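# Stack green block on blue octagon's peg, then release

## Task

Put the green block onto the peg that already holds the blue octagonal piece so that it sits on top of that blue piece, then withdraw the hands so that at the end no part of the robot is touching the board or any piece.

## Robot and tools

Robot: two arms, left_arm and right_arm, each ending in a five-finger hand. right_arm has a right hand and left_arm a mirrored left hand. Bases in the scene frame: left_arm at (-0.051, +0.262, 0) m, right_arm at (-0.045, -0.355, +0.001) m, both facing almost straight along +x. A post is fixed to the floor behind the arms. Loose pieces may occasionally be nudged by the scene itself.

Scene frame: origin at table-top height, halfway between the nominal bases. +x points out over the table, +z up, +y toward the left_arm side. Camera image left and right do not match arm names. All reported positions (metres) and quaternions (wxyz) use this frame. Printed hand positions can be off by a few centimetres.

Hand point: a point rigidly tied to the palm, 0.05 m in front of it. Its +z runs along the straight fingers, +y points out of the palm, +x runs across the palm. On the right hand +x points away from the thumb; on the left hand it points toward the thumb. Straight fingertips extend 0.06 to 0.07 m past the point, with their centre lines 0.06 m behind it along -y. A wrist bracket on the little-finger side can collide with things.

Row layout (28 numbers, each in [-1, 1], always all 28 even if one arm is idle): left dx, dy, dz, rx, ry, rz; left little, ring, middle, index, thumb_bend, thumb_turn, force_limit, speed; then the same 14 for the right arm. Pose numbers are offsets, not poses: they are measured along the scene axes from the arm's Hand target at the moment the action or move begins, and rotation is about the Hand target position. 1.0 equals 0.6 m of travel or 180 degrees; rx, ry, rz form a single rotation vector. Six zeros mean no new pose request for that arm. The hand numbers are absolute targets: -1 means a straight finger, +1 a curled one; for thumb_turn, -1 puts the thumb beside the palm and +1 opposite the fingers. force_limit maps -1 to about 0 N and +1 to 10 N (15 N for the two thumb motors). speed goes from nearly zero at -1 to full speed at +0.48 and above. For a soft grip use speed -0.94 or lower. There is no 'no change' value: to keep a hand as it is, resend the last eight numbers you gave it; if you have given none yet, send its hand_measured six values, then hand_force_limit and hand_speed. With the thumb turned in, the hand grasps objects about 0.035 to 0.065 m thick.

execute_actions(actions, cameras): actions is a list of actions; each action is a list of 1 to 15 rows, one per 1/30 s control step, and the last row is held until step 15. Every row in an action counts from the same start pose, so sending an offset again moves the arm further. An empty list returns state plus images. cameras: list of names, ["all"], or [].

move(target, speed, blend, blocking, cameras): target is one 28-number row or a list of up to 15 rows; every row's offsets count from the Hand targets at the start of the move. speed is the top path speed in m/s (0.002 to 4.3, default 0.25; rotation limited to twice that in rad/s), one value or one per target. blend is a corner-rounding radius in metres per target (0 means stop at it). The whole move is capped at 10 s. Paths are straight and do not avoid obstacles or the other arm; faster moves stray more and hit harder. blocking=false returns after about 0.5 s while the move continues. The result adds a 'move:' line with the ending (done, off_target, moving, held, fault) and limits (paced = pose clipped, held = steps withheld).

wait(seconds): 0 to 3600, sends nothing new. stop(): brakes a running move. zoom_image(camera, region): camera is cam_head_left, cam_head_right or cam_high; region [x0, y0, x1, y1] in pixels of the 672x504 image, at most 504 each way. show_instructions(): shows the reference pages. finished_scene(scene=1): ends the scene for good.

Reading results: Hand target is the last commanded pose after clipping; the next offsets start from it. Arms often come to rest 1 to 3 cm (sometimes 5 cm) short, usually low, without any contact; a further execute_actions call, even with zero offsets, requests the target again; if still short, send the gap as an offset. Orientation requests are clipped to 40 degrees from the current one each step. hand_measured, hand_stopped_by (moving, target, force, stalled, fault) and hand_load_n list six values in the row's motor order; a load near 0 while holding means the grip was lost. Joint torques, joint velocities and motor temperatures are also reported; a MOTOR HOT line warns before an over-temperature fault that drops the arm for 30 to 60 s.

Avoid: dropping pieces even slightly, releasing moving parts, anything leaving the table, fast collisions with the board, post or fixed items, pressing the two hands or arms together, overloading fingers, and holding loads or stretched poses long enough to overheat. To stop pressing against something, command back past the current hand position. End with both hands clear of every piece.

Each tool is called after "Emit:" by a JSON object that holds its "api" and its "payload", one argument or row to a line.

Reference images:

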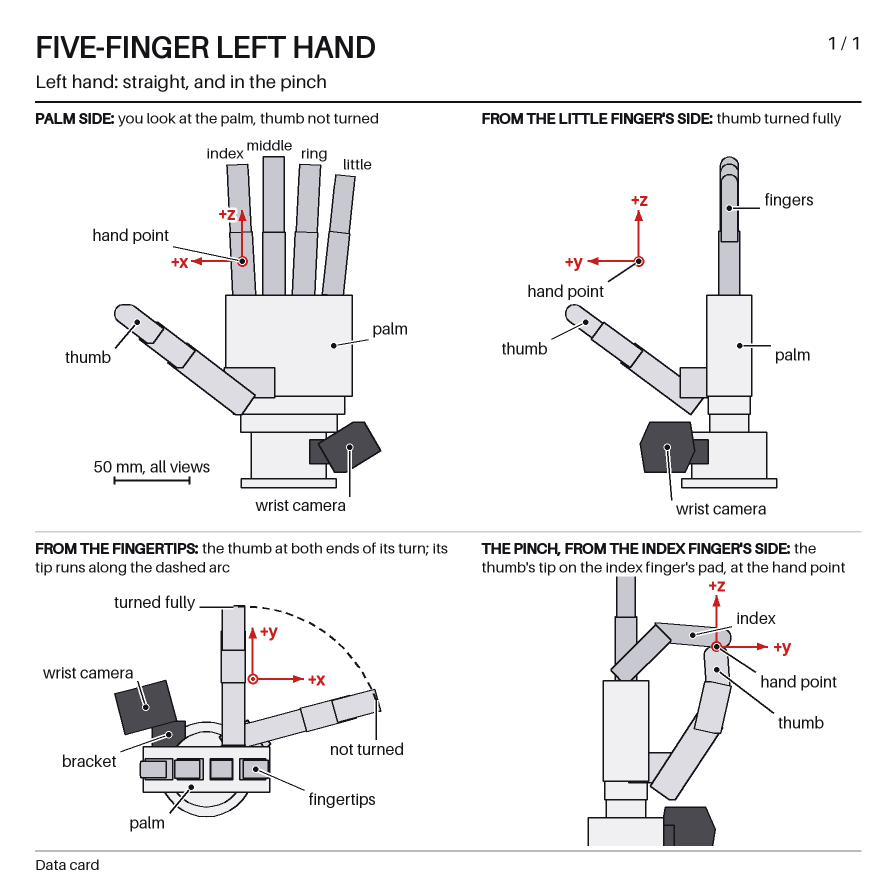

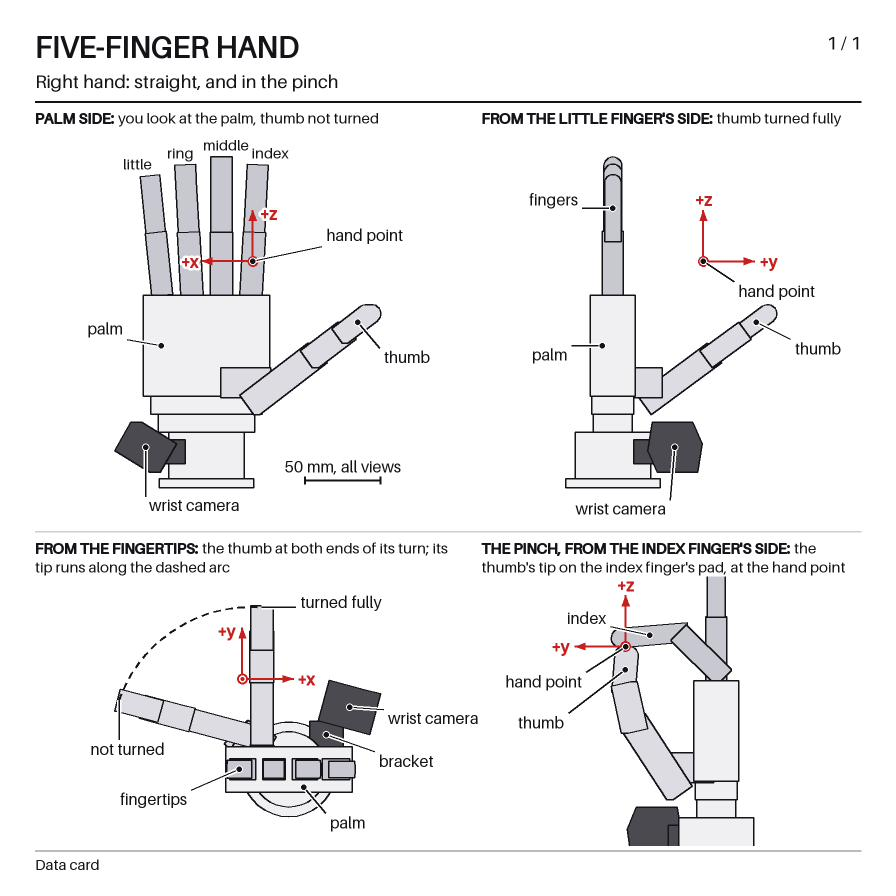

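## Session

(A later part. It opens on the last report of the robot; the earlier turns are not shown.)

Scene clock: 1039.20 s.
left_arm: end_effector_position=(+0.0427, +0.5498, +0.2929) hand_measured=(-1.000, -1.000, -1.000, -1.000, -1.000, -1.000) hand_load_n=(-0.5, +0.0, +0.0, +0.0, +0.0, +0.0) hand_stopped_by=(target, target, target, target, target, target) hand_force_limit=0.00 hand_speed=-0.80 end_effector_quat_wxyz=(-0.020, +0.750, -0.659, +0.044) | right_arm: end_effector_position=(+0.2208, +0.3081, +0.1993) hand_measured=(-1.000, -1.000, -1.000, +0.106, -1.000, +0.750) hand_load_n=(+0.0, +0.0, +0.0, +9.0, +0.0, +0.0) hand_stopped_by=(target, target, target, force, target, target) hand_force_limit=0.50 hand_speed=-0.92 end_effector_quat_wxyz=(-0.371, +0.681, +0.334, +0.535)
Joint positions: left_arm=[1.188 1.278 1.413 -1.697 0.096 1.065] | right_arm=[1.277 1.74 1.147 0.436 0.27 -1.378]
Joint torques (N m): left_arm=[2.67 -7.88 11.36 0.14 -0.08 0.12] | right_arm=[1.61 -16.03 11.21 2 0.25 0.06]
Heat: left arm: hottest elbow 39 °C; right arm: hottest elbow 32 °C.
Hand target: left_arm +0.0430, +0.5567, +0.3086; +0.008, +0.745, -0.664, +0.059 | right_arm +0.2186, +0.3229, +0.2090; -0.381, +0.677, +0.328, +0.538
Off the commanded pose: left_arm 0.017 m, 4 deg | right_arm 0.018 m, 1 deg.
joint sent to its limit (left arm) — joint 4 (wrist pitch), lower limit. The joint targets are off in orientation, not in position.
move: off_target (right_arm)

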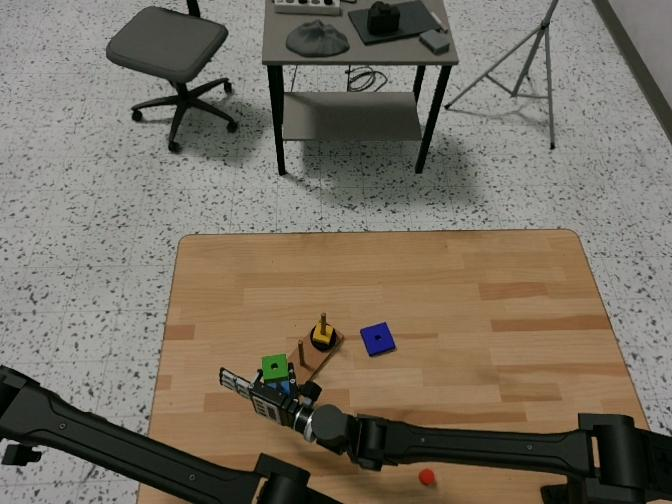

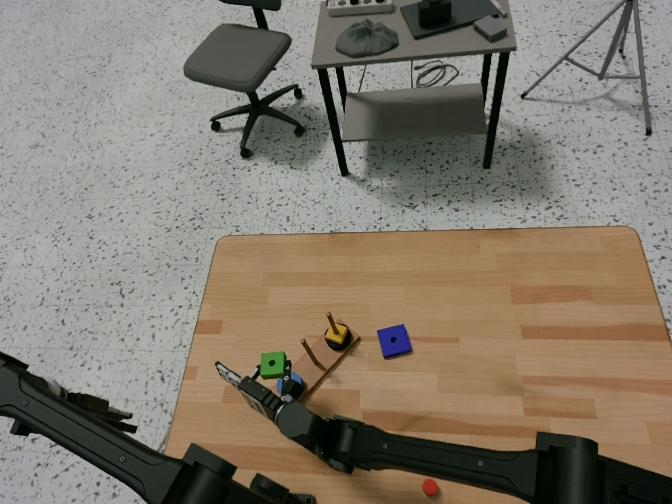

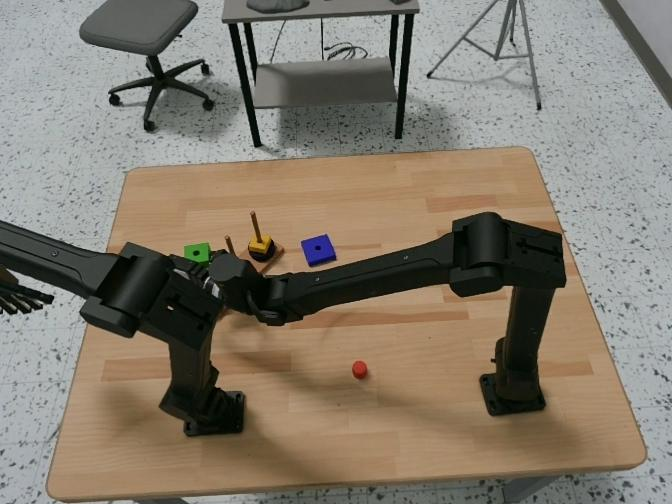

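Emit:
{"api": "move", "payload": {
  "target": [0,0,0,0,0,0,-1,-1,-1,-1,-1,-1,0,-0.8,0.0013,0.0025,-0.0125,0,0,0,-1,-1,-1,0.6,-1,0.75,0.5,-0.92],
  "speed": 0.03,
  "cameras": ["all"]
}}

Emit:
{"api": "zoom_image", "payload": {
  "camera": "cam_head_left",
  "region": [240, 335, 310, 385]
}}

Emit:
{"api": "zoom_image", "payload": {
  "camera": "cam_head_right",
  "region": [240, 335, 310, 385]
}}

Emit:
{"api": "zoom_image", "payload": {
  "camera": "cam_high",
  "region": [170, 220, 240, 270]
}}

Scene clock: 1067.33 s.
left_arm: end_effector_position=(+0.0427, +0.5498, +0.2929) hand_measured=(-1.000, -1.000, -1.000, -1.000, -1.000, -1.000) hand_load_n=(+0.0, +0.5, +0.0, +0.0, +0.0, +0.0) hand_stopped_by=(target, target, target, target, target, target) hand_force_limit=0.00 hand_speed=-0.80 end_effector_quat_wxyz=(-0.020, +0.750, -0.659, +0.044) | right_arm: end_effector_position=(+0.2210, +0.3089, +0.1920) hand_measured=(-1.000, -1.000, -1.000, +0.106, -1.000, +0.750) hand_load_n=(+0.0, +0.0, +0.0, +8.5, +0.5, +0.5) hand_stopped_by=(target, target, target, force, target, target) hand_force_limit=0.50 hand_speed=-0.92 end_effector_quat_wxyz=(-0.368, +0.684, +0.336, +0.533)
Joint positions: left_arm=[1.188 1.278 1.413 -1.697 0.096 1.065] | right_arm=[1.277 1.752 1.147 0.436 0.27 -1.378]
Joint torques (N m): left_arm=[2.84 -8.23 11.33 0.25 -0.03 0.13] | right_arm=[1.49 -15.62 10.85 2.69 0.22 0.05]
Heat: left arm: hottest elbow 39 °C; right arm: hottest elbow 34 °C.
Hand target: left_arm +0.0430, +0.5567, +0.3086; +0.008, +0.745, -0.664, +0.059 | right_arm +0.2194, +0.3244, +0.2016; -0.381, +0.677, +0.328, +0.538
Off the commanded pose: left_arm 0.017 m, 4 deg | right_arm 0.018 m, 2 deg.
joint sent to its limit (left arm) — joint 4 (wrist pitch), lower limit. The joint targets are off in orientation, not in position.
move: off_target (right_arm)

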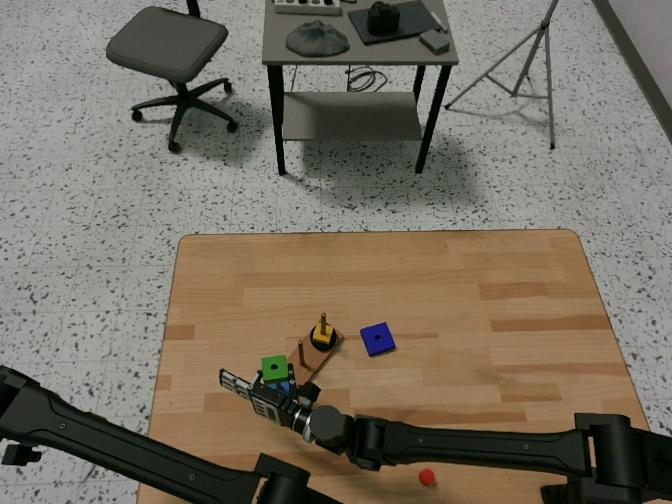

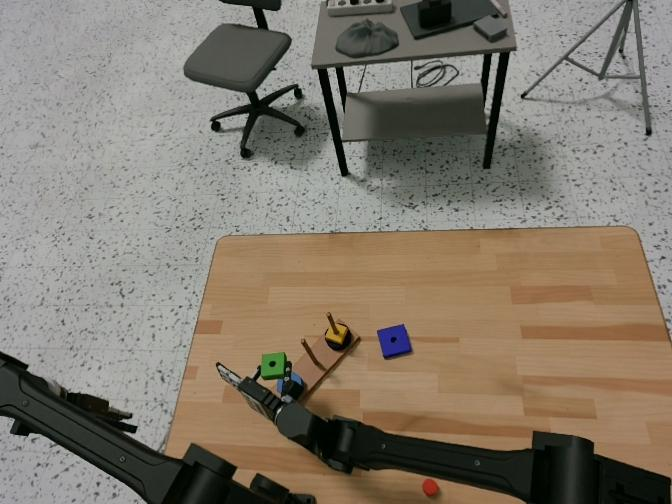

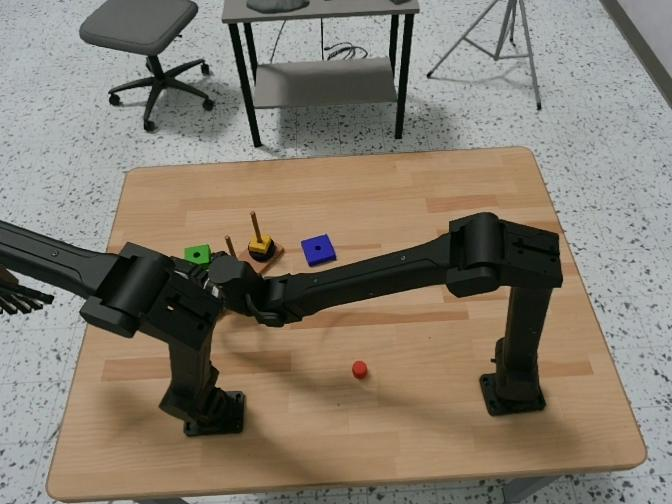

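Scaled by 7.200 from the camera's image (finer frame: 960x720).

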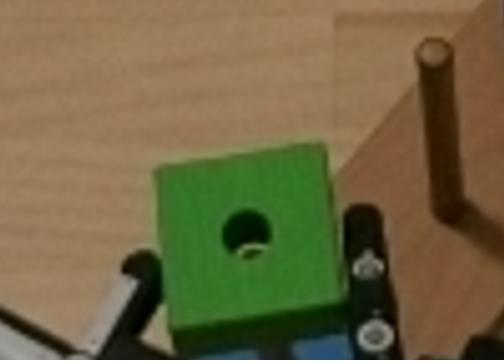

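Scaled by 7.200 from the camera's image (finer frame: 960x720).

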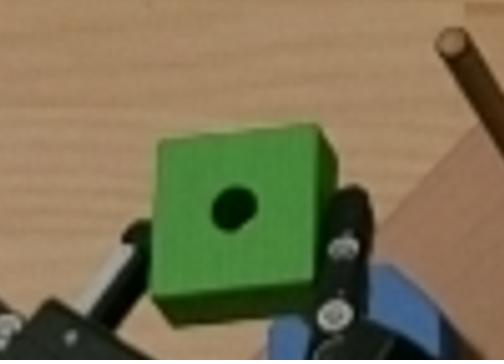

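Scaled by 7.200 from the camera's image (finer frame: 960x720).

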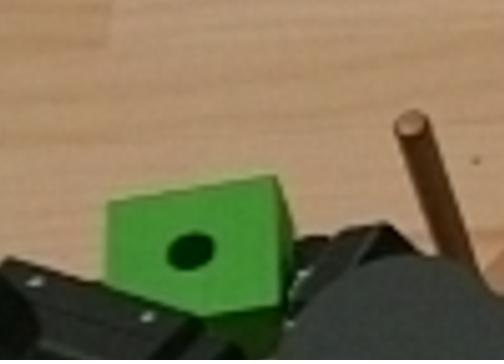

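Emit:
{"api": "zoom_image", "payload": {
  "camera": "cam_head_left",
  "region": [264, 360, 284, 375]
}}

Emit:
{"api": "zoom_image", "payload": {
  "camera": "cam_head_right",
  "region": [262, 356, 282, 371]
}}

Scaled by 25.200 from the camera's image (finer frame: 960x720).

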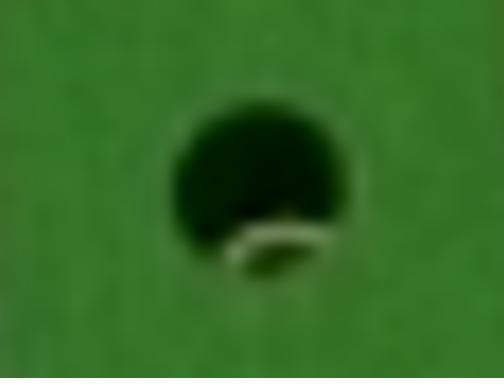

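Scaled by 25.200 from the camera's image (finer frame: 960x720).

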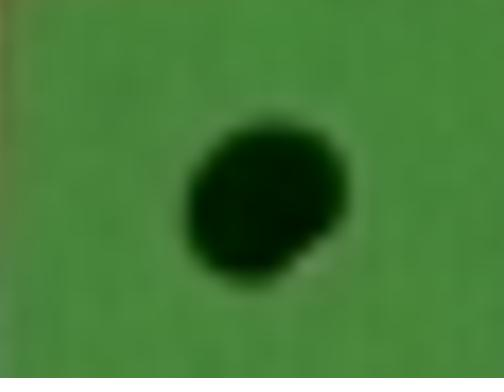

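Emit:
{"api": "zoom_image", "payload": {
  "camera": "cam_head_left",
  "region": [258, 350, 298, 390]
}}

Emit:
{"api": "zoom_image", "payload": {
  "camera": "cam_head_right",
  "region": [256, 346, 296, 386]
}}

Emit:
{"api": "zoom_image", "payload": {
  "camera": "cam_high",
  "region": [180, 235, 220, 275]
}}

Scaled by 12.600 from the camera's image (finer frame: 960x720).

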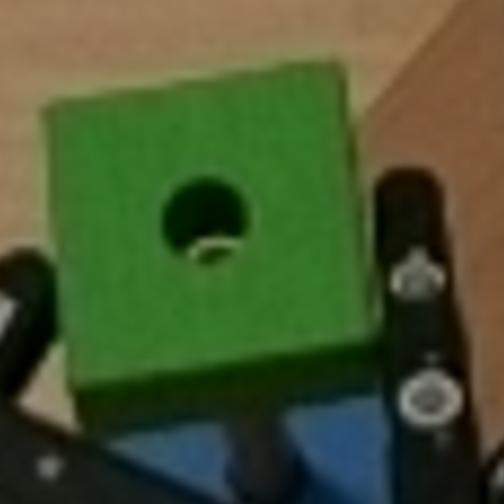

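Scaled by 12.600 from the camera's image (finer frame: 960x720).

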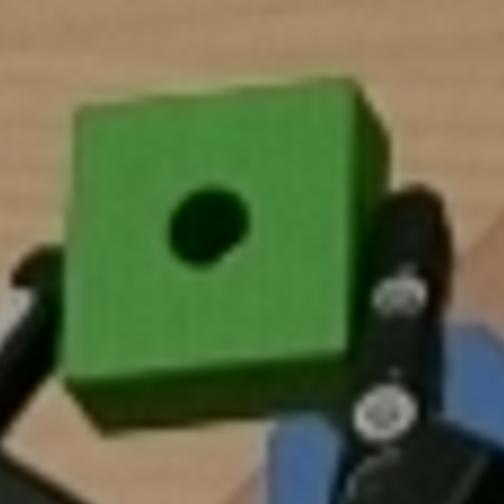

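Scaled by 12.600 from the camera's image (finer frame: 960x720).

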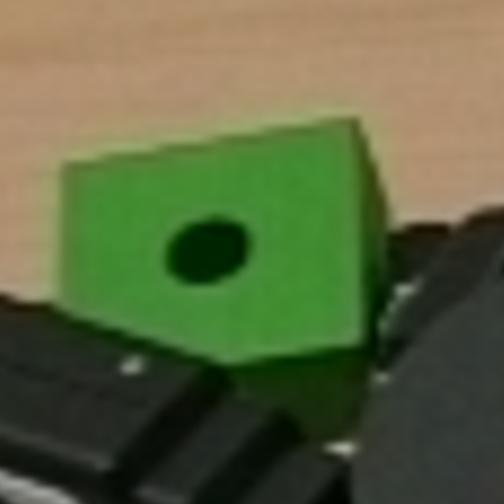

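Emit:
{"api": "move", "payload": {
  "target": [0,0,0,0,0,0,-1,-1,-1,-1,-1,-1,0,-0.8,0.0008,0.0003,-0.0215,0,0,0,-1,-1,-1,0.6,-1,0.75,0.5,-0.92],
  "speed": 0.025,
  "cameras": ["all"]
}}

Emit:
{"api": "zoom_image", "payload": {
  "camera": "cam_head_left",
  "region": [258, 350, 298, 390]
}}

Emit:
{"api": "zoom_image", "payload": {
  "camera": "cam_head_right",
  "region": [256, 346, 296, 386]
}}

Emit:
{"api": "zoom_image", "payload": {
  "camera": "cam_head_left",
  "region": [264, 360, 284, 375]
}}

Scene clock: 1159.03 s.
left_arm: end_effector_position=(+0.0427, +0.5498, +0.2929) hand_measured=(-1.000, -1.000, -1.000, -1.000, -1.000, -1.000) hand_load_n=(+0.0, +0.0, +0.0, +0.0, +0.0, +0.0) hand_stopped_by=(target, target, target, target, target, target) hand_force_limit=0.00 hand_speed=-0.80 end_effector_quat_wxyz=(-0.020, +0.750, -0.659, +0.044) | right_arm: end_effector_position=(+0.2217, +0.3121, +0.1865) hand_measured=(-1.000, -1.000, -1.000, +0.106, -1.000, +0.750) hand_load_n=(+0.0, +0.0, +0.0, +8.5, +0.5, +0.0) hand_stopped_by=(target, target, target, force, target, target) hand_force_limit=0.50 hand_speed=-0.92 end_effector_quat_wxyz=(-0.371, +0.681, +0.334, +0.535)
Joint positions: left_arm=[1.188 1.278 1.413 -1.697 0.096 1.065] | right_arm=[1.277 1.769 1.147 0.464 0.27 -1.378]
Joint torques (N m): left_arm=[2.96 -7.94 11.32 0.08 -0.05 0.11] | right_arm=[1.32 -15.44 9.99 2.82 0.2 0.06]
Motor temperatures (°C): left_arm=[22 30 39 23 26 26] | right_arm=[26 34 36 24 26 23]
Heat: left arm: hottest elbow 39 °C; right arm: hottest elbow 36 °C.
Hand target: left_arm +0.0430, +0.5567, +0.3086; +0.008, +0.745, -0.664, +0.059 | right_arm +0.2198, +0.3246, +0.1885; -0.381, +0.677, +0.328, +0.538
Off the commanded pose: left_arm 0.017 m, 4 deg | right_arm 0.013 m, 2 deg.
joint sent to its limit (left arm) — joint 4 (wrist pitch), lower limit. The joint targets are off in orientation, not in position.
move: off_target (right_arm)

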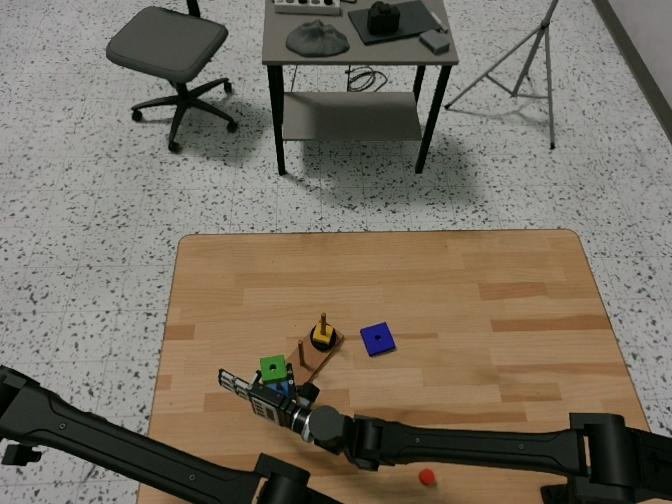

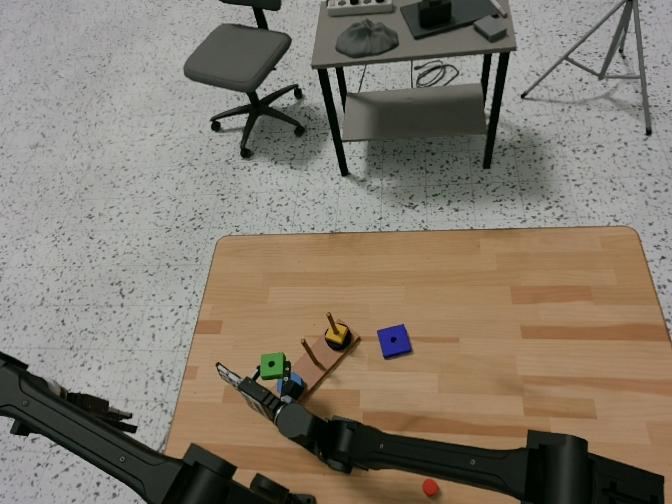

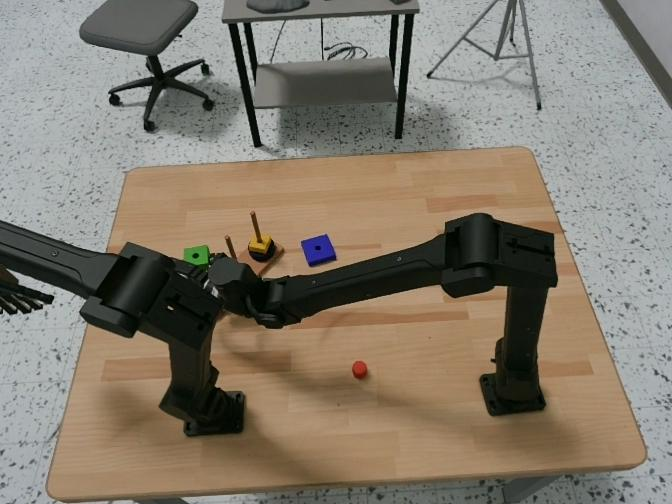

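Scaled by 12.600 from the camera's image (finer frame: 960x720).

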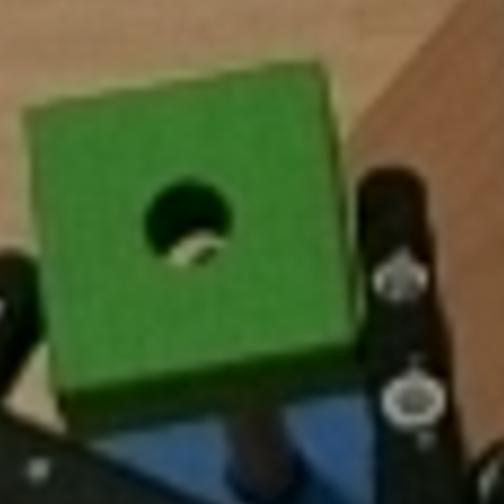

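Scaled by 12.600 from the camera's image (finer frame: 960x720).

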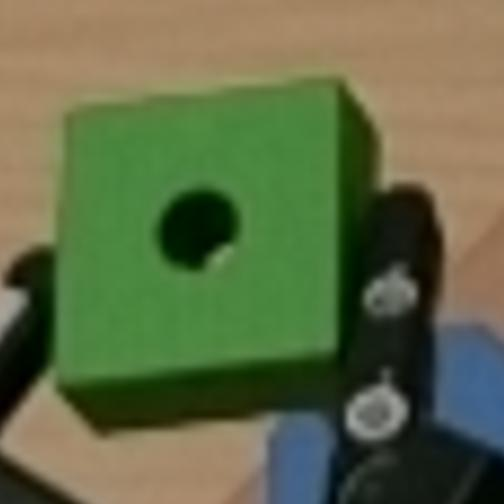

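Scaled by 25.200 from the camera's image (finer frame: 960x720).

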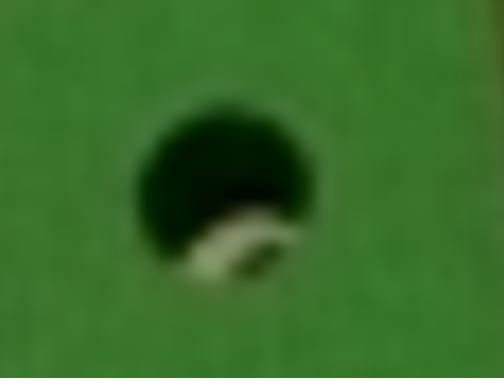

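Emit:
{"api": "move", "payload": {
  "target": [
    [0,0,0,0,0,0,-1,-1,-1,-1,-1,-1,0,-0.8,-0.0023,-0.006,0.022,0,0,0,-1,-1,-1,0.6,-1,0.75,0.5,-0.92],
    [0,0,0,0,0,0,-1,-1,-1,-1,-1,-1,0,-0.8,-0.0023,-0.006,0.003,0,0,0,-1,-1,-1,0.6,-1,0.75,0.5,-0.92]
  ],
  "speed": 0.03,
  "cameras": ["all"]
}}

Emit:
{"api": "zoom_image", "payload": {
  "camera": "cam_head_left",
  "region": [258, 350, 298, 390]
}}

Emit:
{"api": "zoom_image", "payload": {
  "camera": "cam_head_right",
  "region": [256, 346, 296, 386]
}}

Emit:
{"api": "zoom_image", "payload": {
  "camera": "cam_head_left",
  "region": [264, 360, 284, 375]
}}

Scene clock: 1181.93 s.
left_arm: end_effector_position=(+0.0427, +0.5498, +0.2929) hand_measured=(-1.000, -1.000, -1.000, -1.000, -1.000, -1.000) hand_load_n=(+0.0, +0.0, +0.0, +0.0, +0.0, +0.0) hand_stopped_by=(target, target, target, target, target, target) hand_force_limit=0.00 hand_speed=-0.80 end_effector_quat_wxyz=(-0.020, +0.750, -0.659, +0.044) | right_arm: end_effector_position=(+0.2217, +0.3121, +0.1865) hand_measured=(-1.000, -1.000, -1.000, +0.106, -1.000, +0.750) hand_load_n=(+0.0, +0.0, +0.0, +8.5, +0.5, +0.0) hand_stopped_by=(target, target, target, force, target, target) hand_force_limit=0.50 hand_speed=-0.92 end_effector_quat_wxyz=(-0.371, +0.681, +0.334, +0.535)
Joint positions: left_arm=[1.188 1.278 1.413 -1.697 0.096 1.065] | right_arm=[1.277 1.769 1.147 0.464 0.27 -1.378]
Joint torques (N m): left_arm=[2.73 -8.29 11.23 0.21 -0.08 0.11] | right_arm=[1.44 -16.26 9.25 2.78 0.22 0.07]
Heat: left arm: hottest elbow 39 °C; right arm: hottest elbow 36 °C.
Hand target: left_arm +0.0430, +0.5567, +0.3086; +0.008, +0.745, -0.664, +0.059 | right_arm +0.2184, +0.3210, +0.1903; -0.381, +0.677, +0.328, +0.538
Off the commanded pose: left_arm 0.017 m, 4 deg | right_arm 0.010 m, 1 deg.
joint sent to its limit (left arm) — joint 4 (wrist pitch), lower limit. The joint targets are off in orientation, not in position.
move: done

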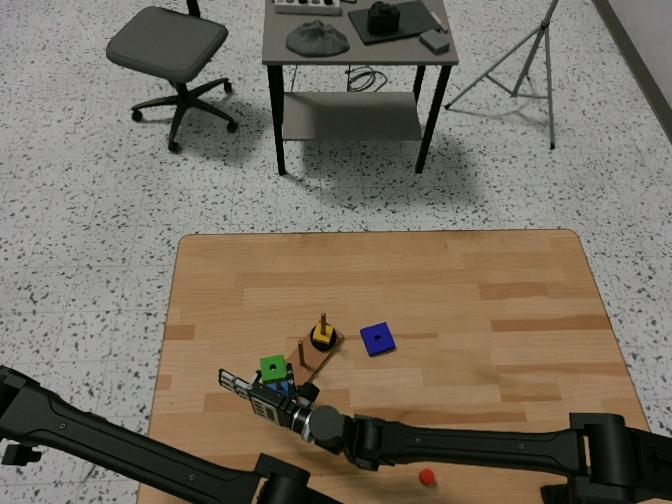

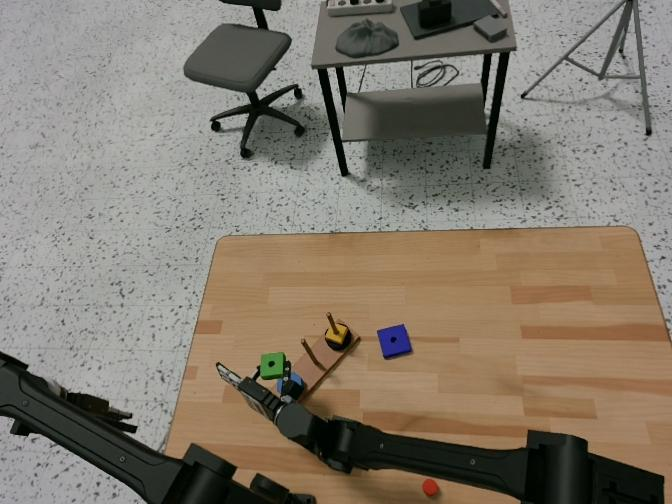

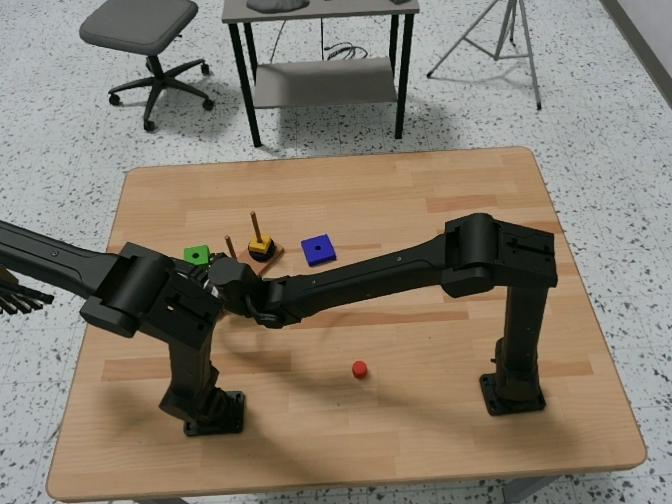

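Scaled by 12.600 from the camera's image (finer frame: 960x720).

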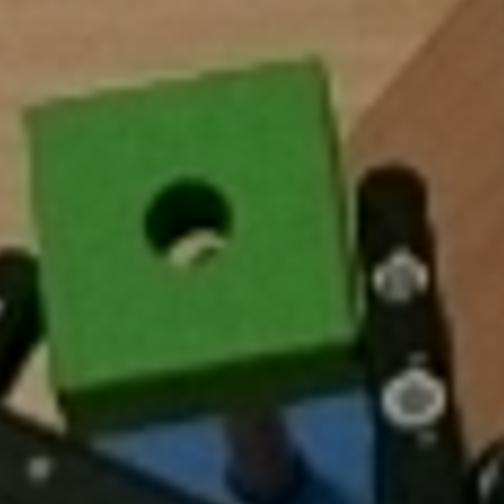

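Scaled by 12.600 from the camera's image (finer frame: 960x720).

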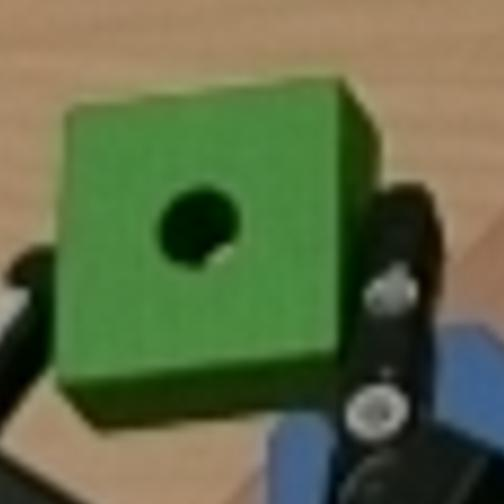

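Scaled by 25.200 from the camera's image (finer frame: 960x720).

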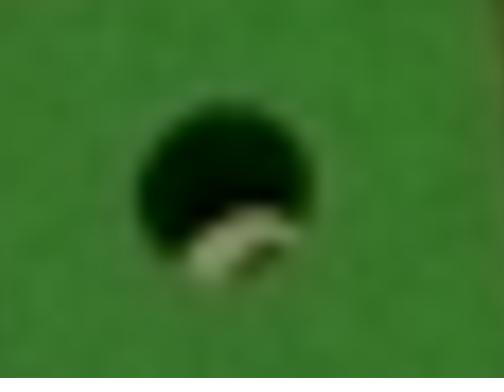

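Emit:
{"api": "move", "payload": {
  "target": [
    [0,0,0,0,0,0,-1,-1,-1,-1,-1,-1,0,-0.8,0,0.001,0.055,0,0,0,-1,-1,-1,0.6,-1,0.75,0.5,-0.92],
    [0,0,0,0,0,0,-1,-1,-1,-1,-1,-1,0,-0.8,0,0.001,0.0,0,0,0,-1,-1,-1,0.6,-1,0.75,0.5,-0.92]
  ],
  "speed": 0.03,
  "cameras": ["all"]
}}

Emit:
{"api": "zoom_image", "payload": {
  "camera": "cam_head_left",
  "region": [258, 350, 298, 390]
}}

Emit:
{"api": "zoom_image", "payload": {
  "camera": "cam_head_right",
  "region": [256, 346, 296, 386]
}}

Emit:
{"api": "zoom_image", "payload": {
  "camera": "cam_head_left",
  "region": [264, 360, 284, 375]
}}

Scene clock: 1200.93 s.
left_arm: end_effector_position=(+0.0427, +0.5498, +0.2929) hand_measured=(-1.000, -1.000, -1.000, -1.000, -1.000, -1.000) hand_load_n=(+0.0, +0.0, +0.0, +0.5, +0.0, +0.0) hand_stopped_by=(target, target, target, target, target, target) hand_force_limit=0.00 hand_speed=-0.80 end_effector_quat_wxyz=(-0.020, +0.750, -0.659, +0.044) | right_arm: end_effector_position=(+0.2225, +0.3153, +0.1971) hand_measured=(-1.000, -1.000, -1.000, +0.106, -1.000, +0.750) hand_load_n=(+0.0, +0.0, +0.0, +8.5, +0.5, +0.0) hand_stopped_by=(target, target, target, force, target, target) hand_force_limit=0.50 hand_speed=-0.92 end_effector_quat_wxyz=(-0.376, +0.677, +0.330, +0.539)
Joint positions: left_arm=[1.188 1.278 1.413 -1.697 0.096 1.065] | right_arm=[1.277 1.763 1.16 0.462 0.27 -1.378]
Joint torques (N m): left_arm=[2.32 -8 11.26 0.14 -0.04 0.1] | right_arm=[1.61 -16.03 8.64 2.71 0.24 0.05]
Heat: left arm: hottest elbow 39 °C; right arm: hottest elbow 35 °C.
Hand target: left_arm +0.0430, +0.5567, +0.3086; +0.008, +0.745, -0.664, +0.059 | right_arm +0.2184, +0.3216, +0.1904; -0.381, +0.677, +0.328, +0.538
Off the commanded pose: left_arm 0.017 m, 4 deg | right_arm 0.010 m, 1 deg.
joint sent to its limit (left arm) — joint 4 (wrist pitch), lower limit. The joint targets are off in orientation, not in position.
move: done

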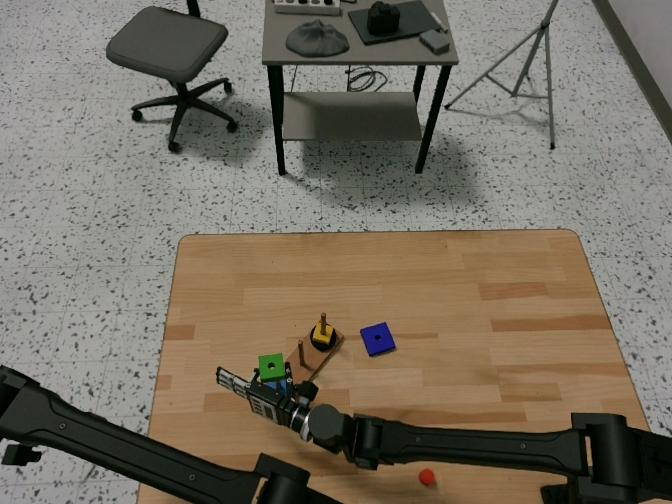

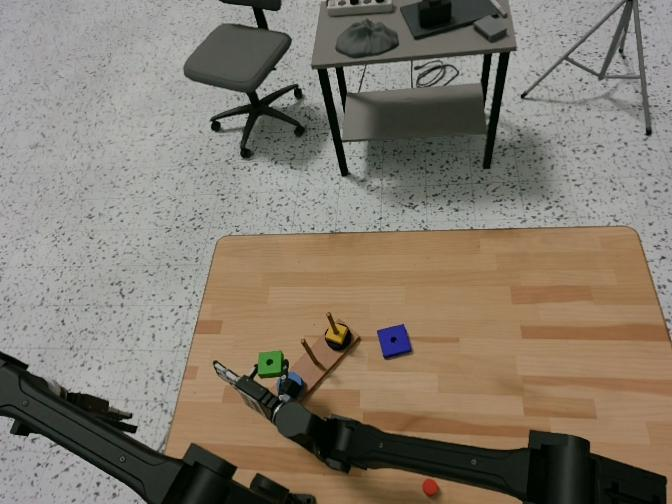

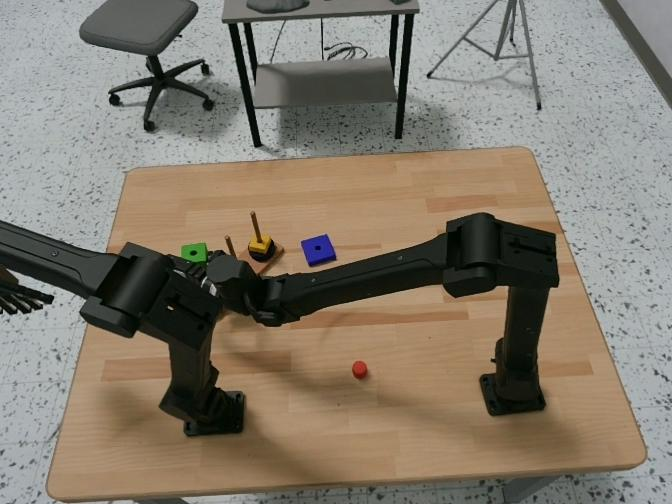

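Scaled by 12.600 from the camera's image (finer frame: 960x720).

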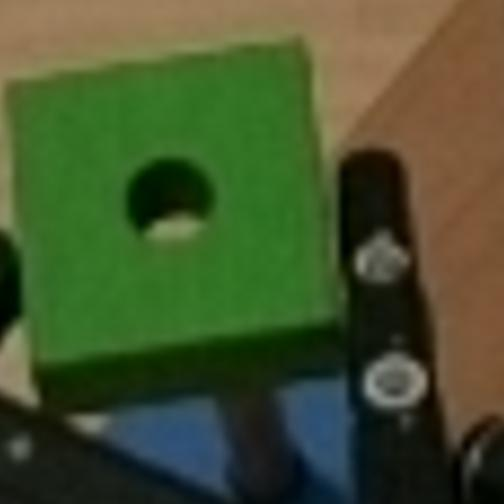

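Scaled by 12.600 from the camera's image (finer frame: 960x720).

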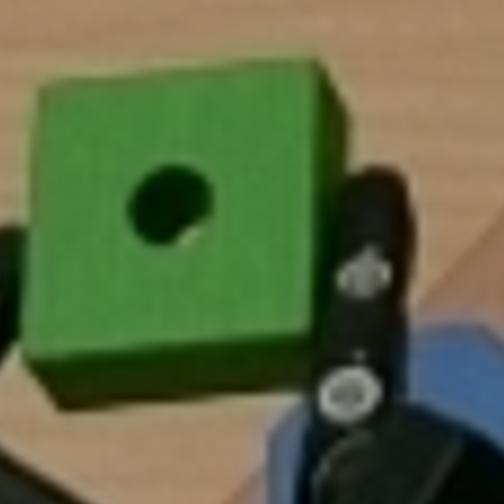

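Scaled by 25.200 from the camera's image (finer frame: 960x720).

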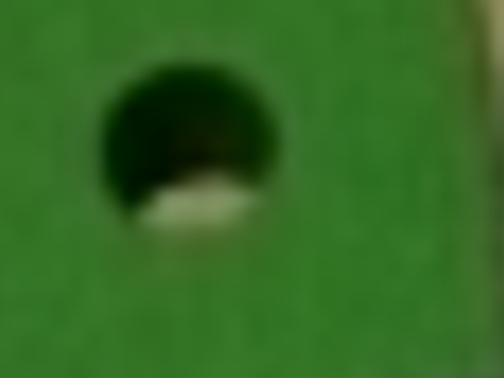

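Emit:
{"api": "move", "payload": {
  "target": [
    [0,0,0,0,0,0,-1,-1,-1,-1,-1,-1,0,-0.8,0,-0.036,0.041,0,0,0,-1,-1,-1,0.6,-1,0.75,0.5,-0.92],
    [0,0,0,0,0,0,-1,-1,-1,-1,-1,-1,0,-0.8,0,-0.006,0.014,0,0,0,-1,-1,-1,0.6,-1,0.75,0.5,-0.92],
    [0,0,0,0,0,0,-1,-1,-1,-1,-1,-1,0,-0.8,0,0.0007,0.011,0,0,0,-1,-1,-1,0.6,-1,0.75,0.5,-0.92]
  ],
  "speed": 0.04,
  "blend": [0, 0.002, 0],
  "cameras": ["all"]
}}

Emit:
{"api": "zoom_image", "payload": {
  "camera": "cam_head_left",
  "region": [258, 350, 298, 390]
}}

Emit:
{"api": "zoom_image", "payload": {
  "camera": "cam_head_right",
  "region": [256, 346, 296, 386]
}}

Scene clock: 1251.77 s.
left_arm: end_effector_position=(+0.0427, +0.5498, +0.2929) hand_measured=(-1.000, -1.000, -1.000, -1.000, -1.000, -1.000) hand_load_n=(+0.0, +0.0, +0.0, +0.0, +0.0, +0.0) hand_stopped_by=(target, target, target, target, target, target) hand_force_limit=0.00 hand_speed=-0.80 end_effector_quat_wxyz=(-0.020, +0.750, -0.659, +0.044) | right_arm: end_effector_position=(+0.2201, +0.3064, +0.1875) hand_measured=(-1.000, -1.000, -1.000, +0.106, -1.000, +0.750) hand_load_n=(+0.0, +0.0, +0.0, +7.5, +0.5, +0.5) hand_stopped_by=(target, target, target, force, target, target) hand_force_limit=0.50 hand_speed=-0.92 end_effector_quat_wxyz=(-0.368, +0.684, +0.336, +0.533)
Joint positions: left_arm=[1.188 1.278 1.413 -1.697 0.096 1.065] | right_arm=[1.277 1.753 1.134 0.451 0.271 -1.378]
Joint torques (N m): left_arm=[2.43 -8.41 11.44 0.13 -0.05 0.11] | right_arm=[1.44 -15.27 10.84 2.62 0.24 0.06]
Heat: left arm: hottest elbow 39 °C; right arm: hottest elbow 33 °C.
Hand target: left_arm +0.0430, +0.5567, +0.3086; +0.008, +0.745, -0.664, +0.059 | right_arm +0.2185, +0.3220, +0.1971; -0.381, +0.677, +0.328, +0.538
Off the commanded pose: left_arm 0.017 m, 4 deg | right_arm 0.018 m, 2 deg.
joint sent to its limit (left arm) — joint 4 (wrist pitch), lower limit. The joint targets are off in orientation, not in position.
move: off_target (right_arm)

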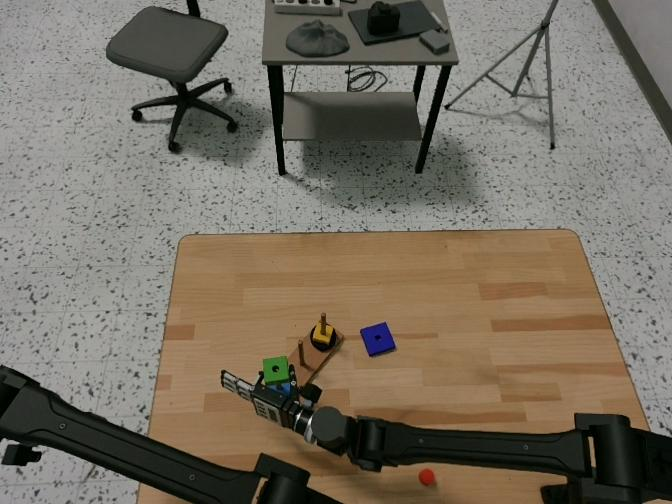

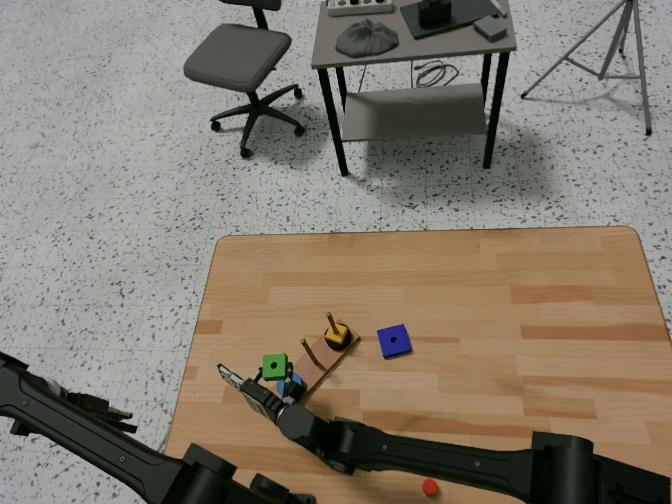

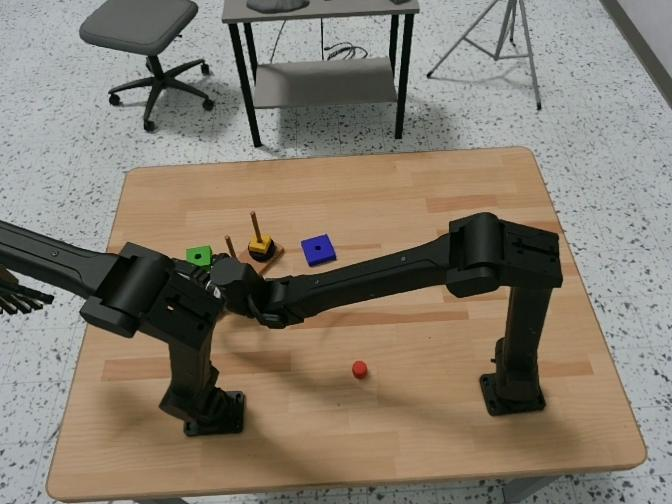

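Scaled by 12.600 from the camera's image (finer frame: 960x720).

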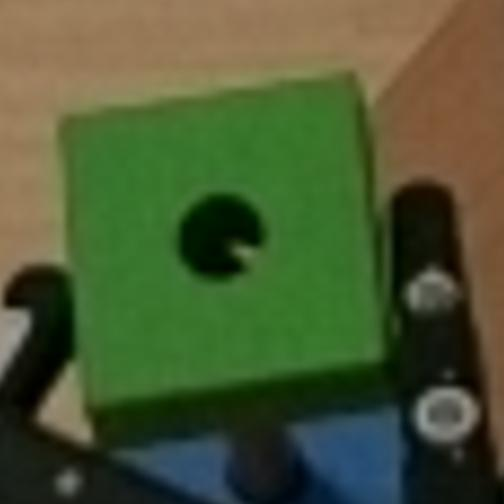

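Scaled by 12.600 from the camera's image (finer frame: 960x720).

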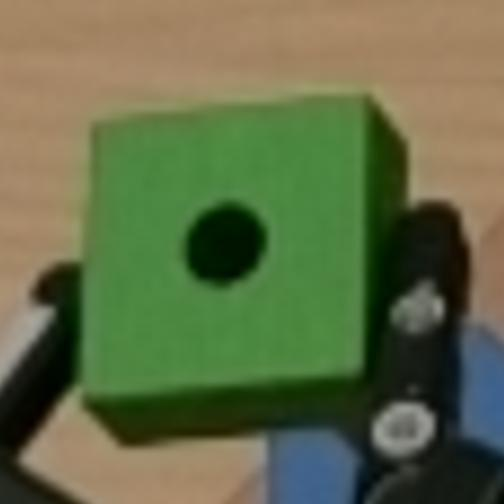

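Emit:
{"api": "move", "payload": {
  "target": [0,0,0,0,0,0,-1,-1,-1,-1,-1,-1,0,-0.8,0.003,0.005,0.003,0,0,0,-1,-1,-1,0.6,-1,0.75,0.5,-0.92],
  "speed": 0.03,
  "cameras": ["all"]
}}

Emit:
{"api": "zoom_image", "payload": {
  "camera": "cam_head_left",
  "region": [258, 350, 298, 390]
}}

Emit:
{"api": "zoom_image", "payload": {
  "camera": "cam_head_right",
  "region": [256, 346, 296, 386]
}}

Scene clock: 1290.57 s.
left_arm: end_effector_position=(+0.0427, +0.5498, +0.2929) hand_measured=(-1.000, -1.000, -1.000, -1.000, -1.000, -1.000) hand_load_n=(+0.0, +0.0, +0.0, +0.0, +0.0, +0.0) hand_stopped_by=(target, target, target, target, target, target) hand_force_limit=0.00 hand_speed=-0.80 end_effector_quat_wxyz=(-0.020, +0.750, -0.659, +0.044) | right_arm: end_effector_position=(+0.2210, +0.3099, +0.1925) hand_measured=(-1.000, -1.000, -1.000, +0.106, -1.000, +0.750) hand_load_n=(+0.0, +0.0, +0.0, +7.0, +0.5, +0.5) hand_stopped_by=(target, target, target, force, target, target) hand_force_limit=0.50 hand_speed=-0.92 end_effector_quat_wxyz=(-0.371, +0.681, +0.334, +0.535)
Joint positions: left_arm=[1.188 1.278 1.413 -1.697 0.096 1.065] | right_arm=[1.277 1.755 1.146 0.451 0.271 -1.378]
Joint torques (N m): left_arm=[2.78 -8.18 11.26 0.21 -0.05 0.1] | right_arm=[1.32 -16.15 10.92 2.32 0.16 0.06]
Heat: left arm: hottest elbow 40 °C; right arm: hottest elbow 36 °C.
Hand target: left_arm +0.0430, +0.5567, +0.3086; +0.008, +0.745, -0.664, +0.059 | right_arm +0.2203, +0.3250, +0.1988; -0.381, +0.677, +0.328, +0.538
Off the commanded pose: left_arm 0.017 m, 4 deg | right_arm 0.016 m, 2 deg.
joint sent to its limit (left arm) — joint 4 (wrist pitch), lower limit. The joint targets are off in orientation, not in position.
move: off_target (right_arm)

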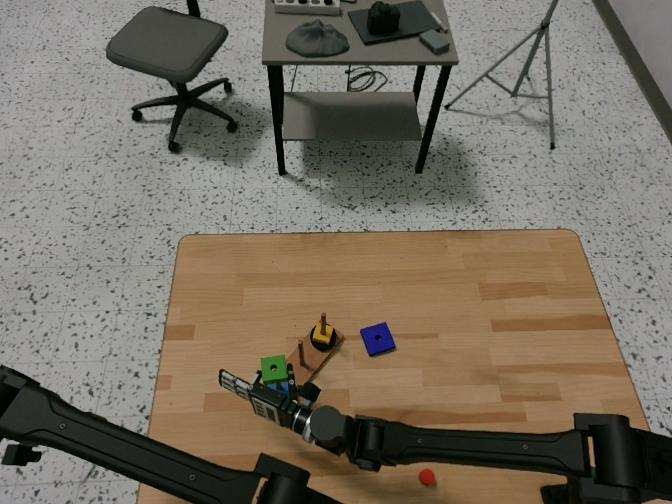

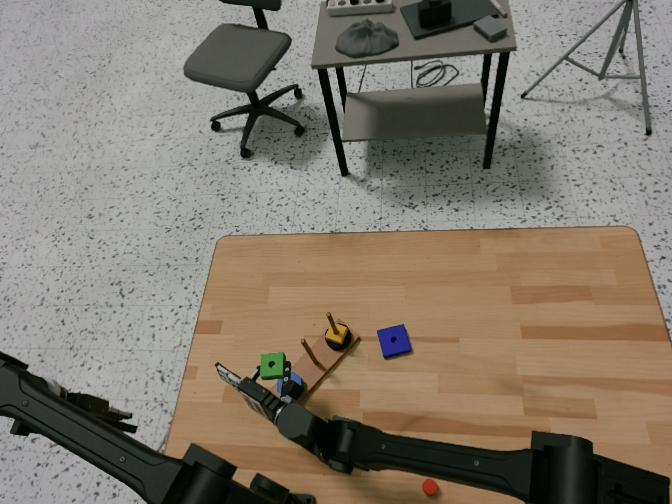

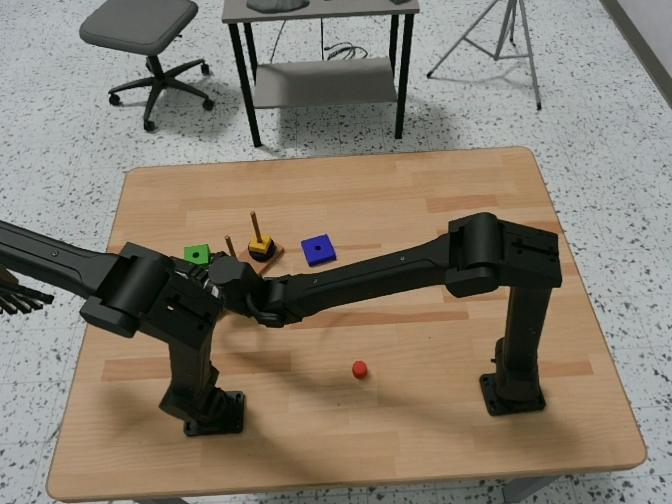

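Scaled by 12.600 from the camera's image (finer frame: 960x720).

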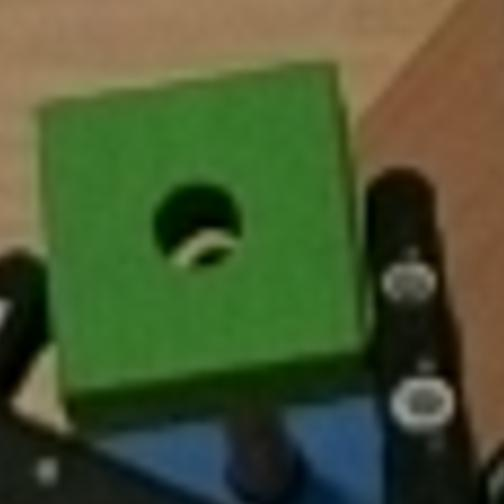

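Scaled by 12.600 from the camera's image (finer frame: 960x720).

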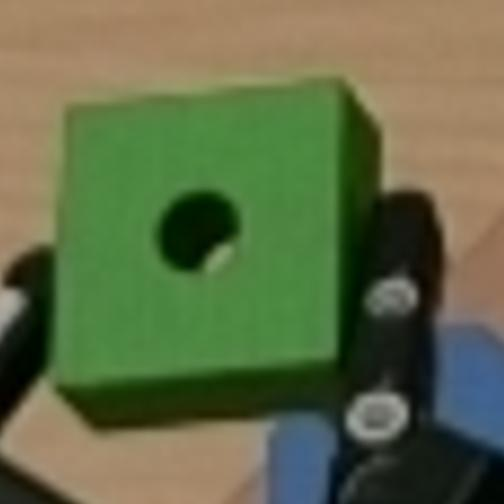

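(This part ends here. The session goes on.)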